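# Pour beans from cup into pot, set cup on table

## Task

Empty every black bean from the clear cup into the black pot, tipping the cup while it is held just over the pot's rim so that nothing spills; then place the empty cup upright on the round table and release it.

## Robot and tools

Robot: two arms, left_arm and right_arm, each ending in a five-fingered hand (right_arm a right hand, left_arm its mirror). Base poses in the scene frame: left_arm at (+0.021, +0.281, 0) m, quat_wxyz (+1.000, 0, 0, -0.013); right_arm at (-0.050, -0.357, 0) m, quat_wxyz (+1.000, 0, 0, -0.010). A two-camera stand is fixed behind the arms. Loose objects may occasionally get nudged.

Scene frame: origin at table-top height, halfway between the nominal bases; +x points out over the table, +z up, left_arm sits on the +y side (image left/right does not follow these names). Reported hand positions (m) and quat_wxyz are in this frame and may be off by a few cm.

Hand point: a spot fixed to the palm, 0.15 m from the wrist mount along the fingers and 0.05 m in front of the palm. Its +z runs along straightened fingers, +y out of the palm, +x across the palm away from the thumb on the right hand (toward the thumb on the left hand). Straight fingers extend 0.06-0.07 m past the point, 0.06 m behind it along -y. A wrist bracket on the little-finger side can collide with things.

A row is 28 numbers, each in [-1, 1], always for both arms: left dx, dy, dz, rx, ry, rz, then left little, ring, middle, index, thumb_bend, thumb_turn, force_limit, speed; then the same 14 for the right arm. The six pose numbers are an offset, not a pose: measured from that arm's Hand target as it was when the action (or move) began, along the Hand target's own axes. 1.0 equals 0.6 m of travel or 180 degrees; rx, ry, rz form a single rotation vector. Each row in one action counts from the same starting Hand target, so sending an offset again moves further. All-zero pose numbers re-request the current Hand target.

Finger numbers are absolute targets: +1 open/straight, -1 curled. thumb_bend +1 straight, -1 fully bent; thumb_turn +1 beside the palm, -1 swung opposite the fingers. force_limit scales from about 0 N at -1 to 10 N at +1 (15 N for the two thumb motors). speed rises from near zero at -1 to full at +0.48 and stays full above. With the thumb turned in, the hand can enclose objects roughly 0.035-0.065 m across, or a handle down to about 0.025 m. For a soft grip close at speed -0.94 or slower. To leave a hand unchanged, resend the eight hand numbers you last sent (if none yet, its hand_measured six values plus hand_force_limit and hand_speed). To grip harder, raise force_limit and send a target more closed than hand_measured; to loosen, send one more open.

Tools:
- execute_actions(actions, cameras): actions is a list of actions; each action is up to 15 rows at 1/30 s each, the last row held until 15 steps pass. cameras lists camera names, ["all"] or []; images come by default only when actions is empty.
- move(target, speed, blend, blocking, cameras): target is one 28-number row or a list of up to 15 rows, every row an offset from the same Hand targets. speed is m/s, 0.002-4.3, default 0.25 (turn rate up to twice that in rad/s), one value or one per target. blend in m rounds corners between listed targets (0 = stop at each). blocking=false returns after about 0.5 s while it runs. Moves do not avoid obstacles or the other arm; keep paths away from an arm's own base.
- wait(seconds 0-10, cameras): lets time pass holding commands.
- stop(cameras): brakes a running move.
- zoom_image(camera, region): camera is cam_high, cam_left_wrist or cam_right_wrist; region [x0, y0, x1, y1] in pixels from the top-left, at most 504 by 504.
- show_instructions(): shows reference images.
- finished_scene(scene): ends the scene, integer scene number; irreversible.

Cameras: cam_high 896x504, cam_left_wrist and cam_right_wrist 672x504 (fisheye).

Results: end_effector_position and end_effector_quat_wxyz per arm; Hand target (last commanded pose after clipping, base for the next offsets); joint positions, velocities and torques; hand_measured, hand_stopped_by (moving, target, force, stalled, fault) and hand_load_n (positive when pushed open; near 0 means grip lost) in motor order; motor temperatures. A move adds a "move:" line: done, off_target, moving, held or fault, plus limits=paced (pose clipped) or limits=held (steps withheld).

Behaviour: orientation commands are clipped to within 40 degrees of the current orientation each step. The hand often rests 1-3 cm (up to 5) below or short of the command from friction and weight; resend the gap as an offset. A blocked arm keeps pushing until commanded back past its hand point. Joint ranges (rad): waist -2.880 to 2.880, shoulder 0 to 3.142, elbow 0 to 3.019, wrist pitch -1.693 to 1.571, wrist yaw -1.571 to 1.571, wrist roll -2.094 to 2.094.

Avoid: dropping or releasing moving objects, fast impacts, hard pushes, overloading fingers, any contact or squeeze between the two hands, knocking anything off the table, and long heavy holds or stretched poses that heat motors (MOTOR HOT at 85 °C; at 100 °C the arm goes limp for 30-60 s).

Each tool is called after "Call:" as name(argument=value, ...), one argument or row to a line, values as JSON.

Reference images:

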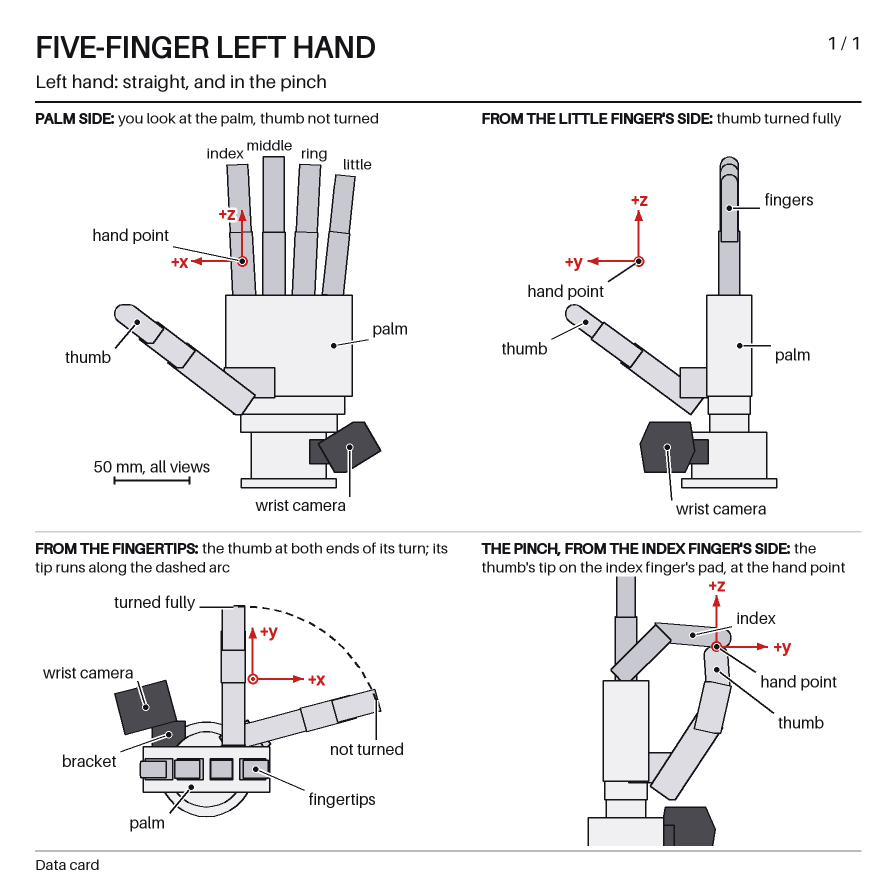

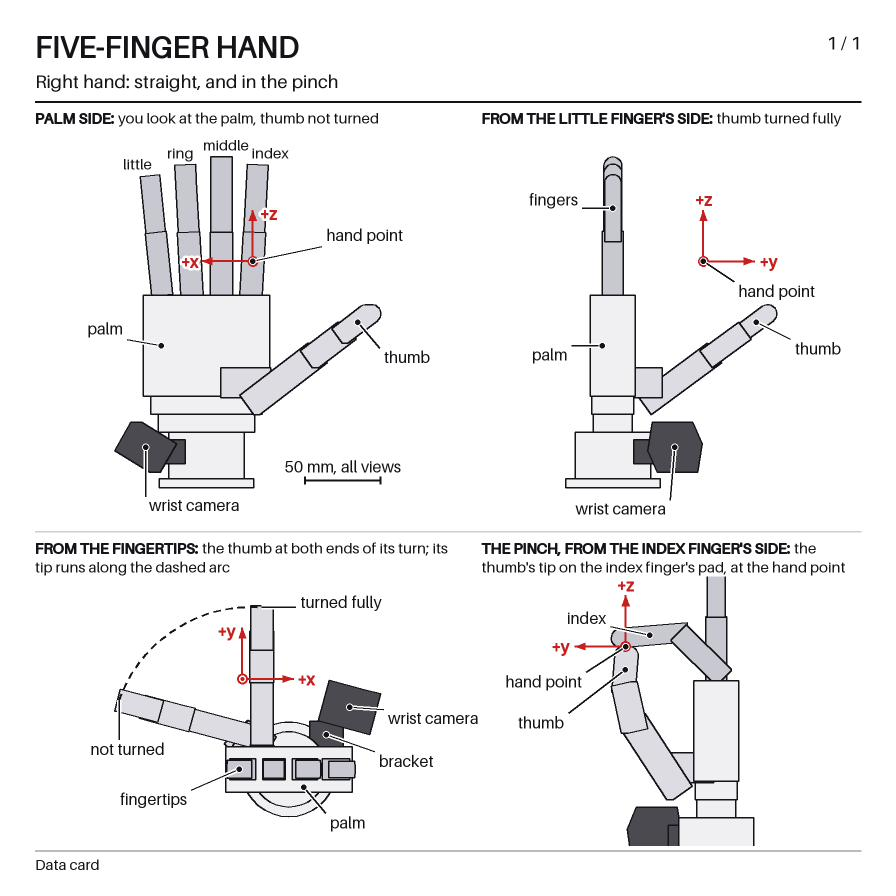

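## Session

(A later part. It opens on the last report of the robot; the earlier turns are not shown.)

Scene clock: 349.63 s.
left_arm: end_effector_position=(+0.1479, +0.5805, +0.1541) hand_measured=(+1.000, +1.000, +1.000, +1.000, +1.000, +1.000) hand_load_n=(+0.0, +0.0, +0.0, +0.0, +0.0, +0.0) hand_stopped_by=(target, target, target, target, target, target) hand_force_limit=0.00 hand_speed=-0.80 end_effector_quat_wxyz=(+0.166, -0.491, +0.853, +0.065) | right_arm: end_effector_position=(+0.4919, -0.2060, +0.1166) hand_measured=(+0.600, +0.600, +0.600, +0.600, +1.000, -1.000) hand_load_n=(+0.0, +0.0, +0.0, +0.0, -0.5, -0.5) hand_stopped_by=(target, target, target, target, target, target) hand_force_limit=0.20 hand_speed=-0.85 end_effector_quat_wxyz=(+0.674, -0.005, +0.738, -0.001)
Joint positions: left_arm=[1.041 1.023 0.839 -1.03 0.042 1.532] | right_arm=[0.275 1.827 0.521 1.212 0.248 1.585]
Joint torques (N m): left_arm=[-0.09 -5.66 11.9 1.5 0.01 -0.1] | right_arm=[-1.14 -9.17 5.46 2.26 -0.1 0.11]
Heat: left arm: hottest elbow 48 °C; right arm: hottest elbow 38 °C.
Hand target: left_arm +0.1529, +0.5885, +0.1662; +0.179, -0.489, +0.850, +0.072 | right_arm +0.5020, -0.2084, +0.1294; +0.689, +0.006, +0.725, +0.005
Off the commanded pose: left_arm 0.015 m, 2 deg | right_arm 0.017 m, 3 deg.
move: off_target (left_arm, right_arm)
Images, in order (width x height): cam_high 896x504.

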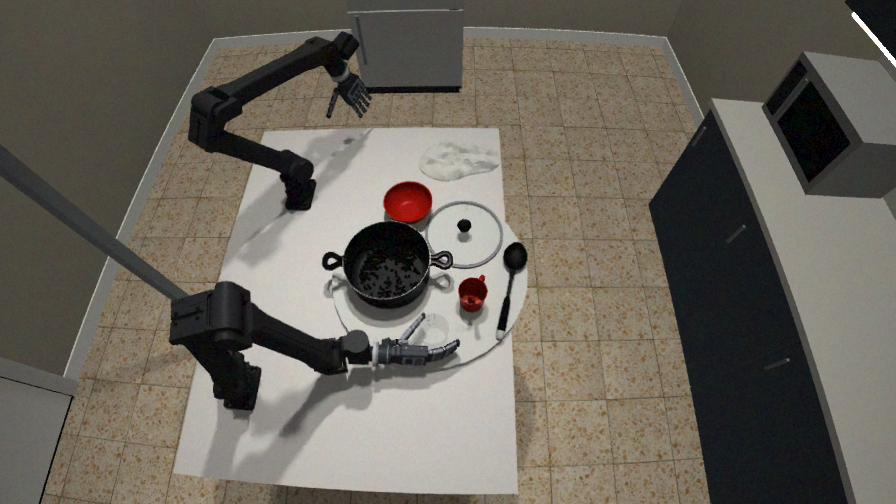

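Call:
move(
  target=[
    [0,0,0,0,0,0,1,1,1,1,1,1,0,-0.8,-0.005,-0.05,-0.0533,0,0,0,1,1,1,1,1,-1,0.2,-0.5],
    [0,0,0,0,0,0,1,1,1,1,1,1,0,-0.8,-0.0137,-0.15,-0.0839,0,0,0,1,1,1,1,1,-1,0.2,-0.5],
    [0,0,0,0,0,0,1,1,1,1,1,1,0,-0.8,-0.193,-0.2,-0.207,0,0,0,1,1,1,1,1,-1,0.2,-0.5],
  ],
  speed=[0.1,0.15,0.3],
  blend=[0.01,0.02,0],
  cameras=["cam_high","cam_right_wrist"],
)

Call:
zoom_image(
  camera="cam_high",
  region=[330, 220, 530, 370],
)

Scene clock: 359.17 s.
left_arm: end_effector_position=(+0.1479, +0.5805, +0.1541) hand_measured=(+1.000, +1.000, +1.000, +1.000, +1.000, +1.000) hand_load_n=(+0.0, +0.0, +0.0, +0.0, +0.0, +0.0) hand_stopped_by=(target, target, target, target, target, target) hand_force_limit=0.00 hand_speed=-0.80 end_effector_quat_wxyz=(+0.166, -0.491, +0.853, +0.065) | right_arm: end_effector_position=(+0.3793, -0.3257, +0.2364) hand_measured=(+1.000, +1.000, +1.000, +1.000, +1.000, -1.000) hand_load_n=(+0.0, +0.0, +0.0, +0.0, +0.0, +0.0) hand_stopped_by=(target, target, target, target, target, target) hand_force_limit=0.20 hand_speed=-0.50 end_effector_quat_wxyz=(+0.680, +0.007, +0.733, +0.010)
Joint positions: left_arm=[1.041 1.023 0.839 -1.03 0.042 1.532] | right_arm=[-0.104 1.038 0.265 0.698 -0.13 1.585]
Joint torques (N m): left_arm=[-0.15 -5.36 11.89 1.48 -0.01 -0.09] | right_arm=[-1.03 -4.66 8.54 1.47 -0.18 -0.16]
Heat: left arm: hottest elbow 48 °C; right arm: hottest elbow 37 °C.
Hand target: left_arm +0.1529, +0.5885, +0.1662; +0.179, -0.489, +0.850, +0.072 | right_arm +0.3838, -0.3300, +0.2497; +0.689, +0.006, +0.725, +0.005
Off the commanded pose: left_arm 0.015 m, 2 deg | right_arm 0.015 m, 1 deg.
move: off_target (left_arm, right_arm)
Images, in order (width x height): cam_high 896x504, cam_right_wrist 672x504.

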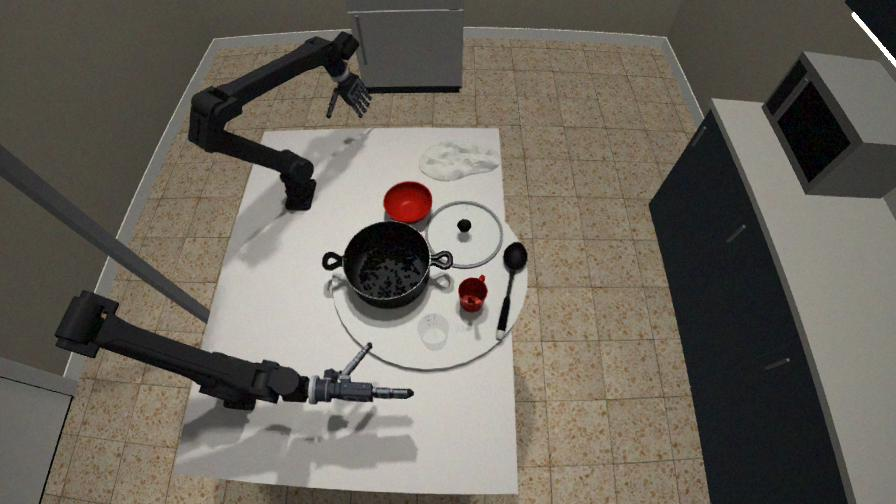

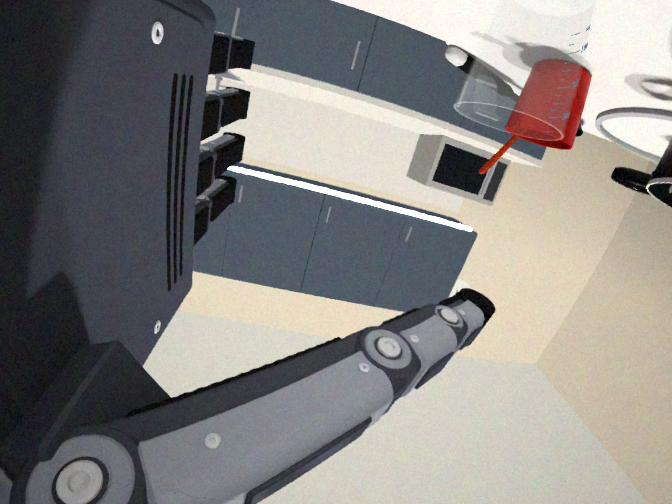

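Scaled by 2.520.

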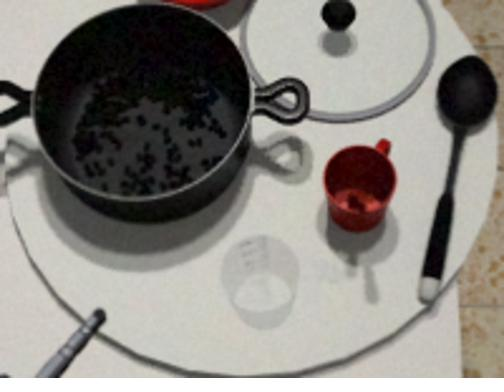

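Call:
finished_scene(
  scene=2,
)

The scene is finished: the task was done.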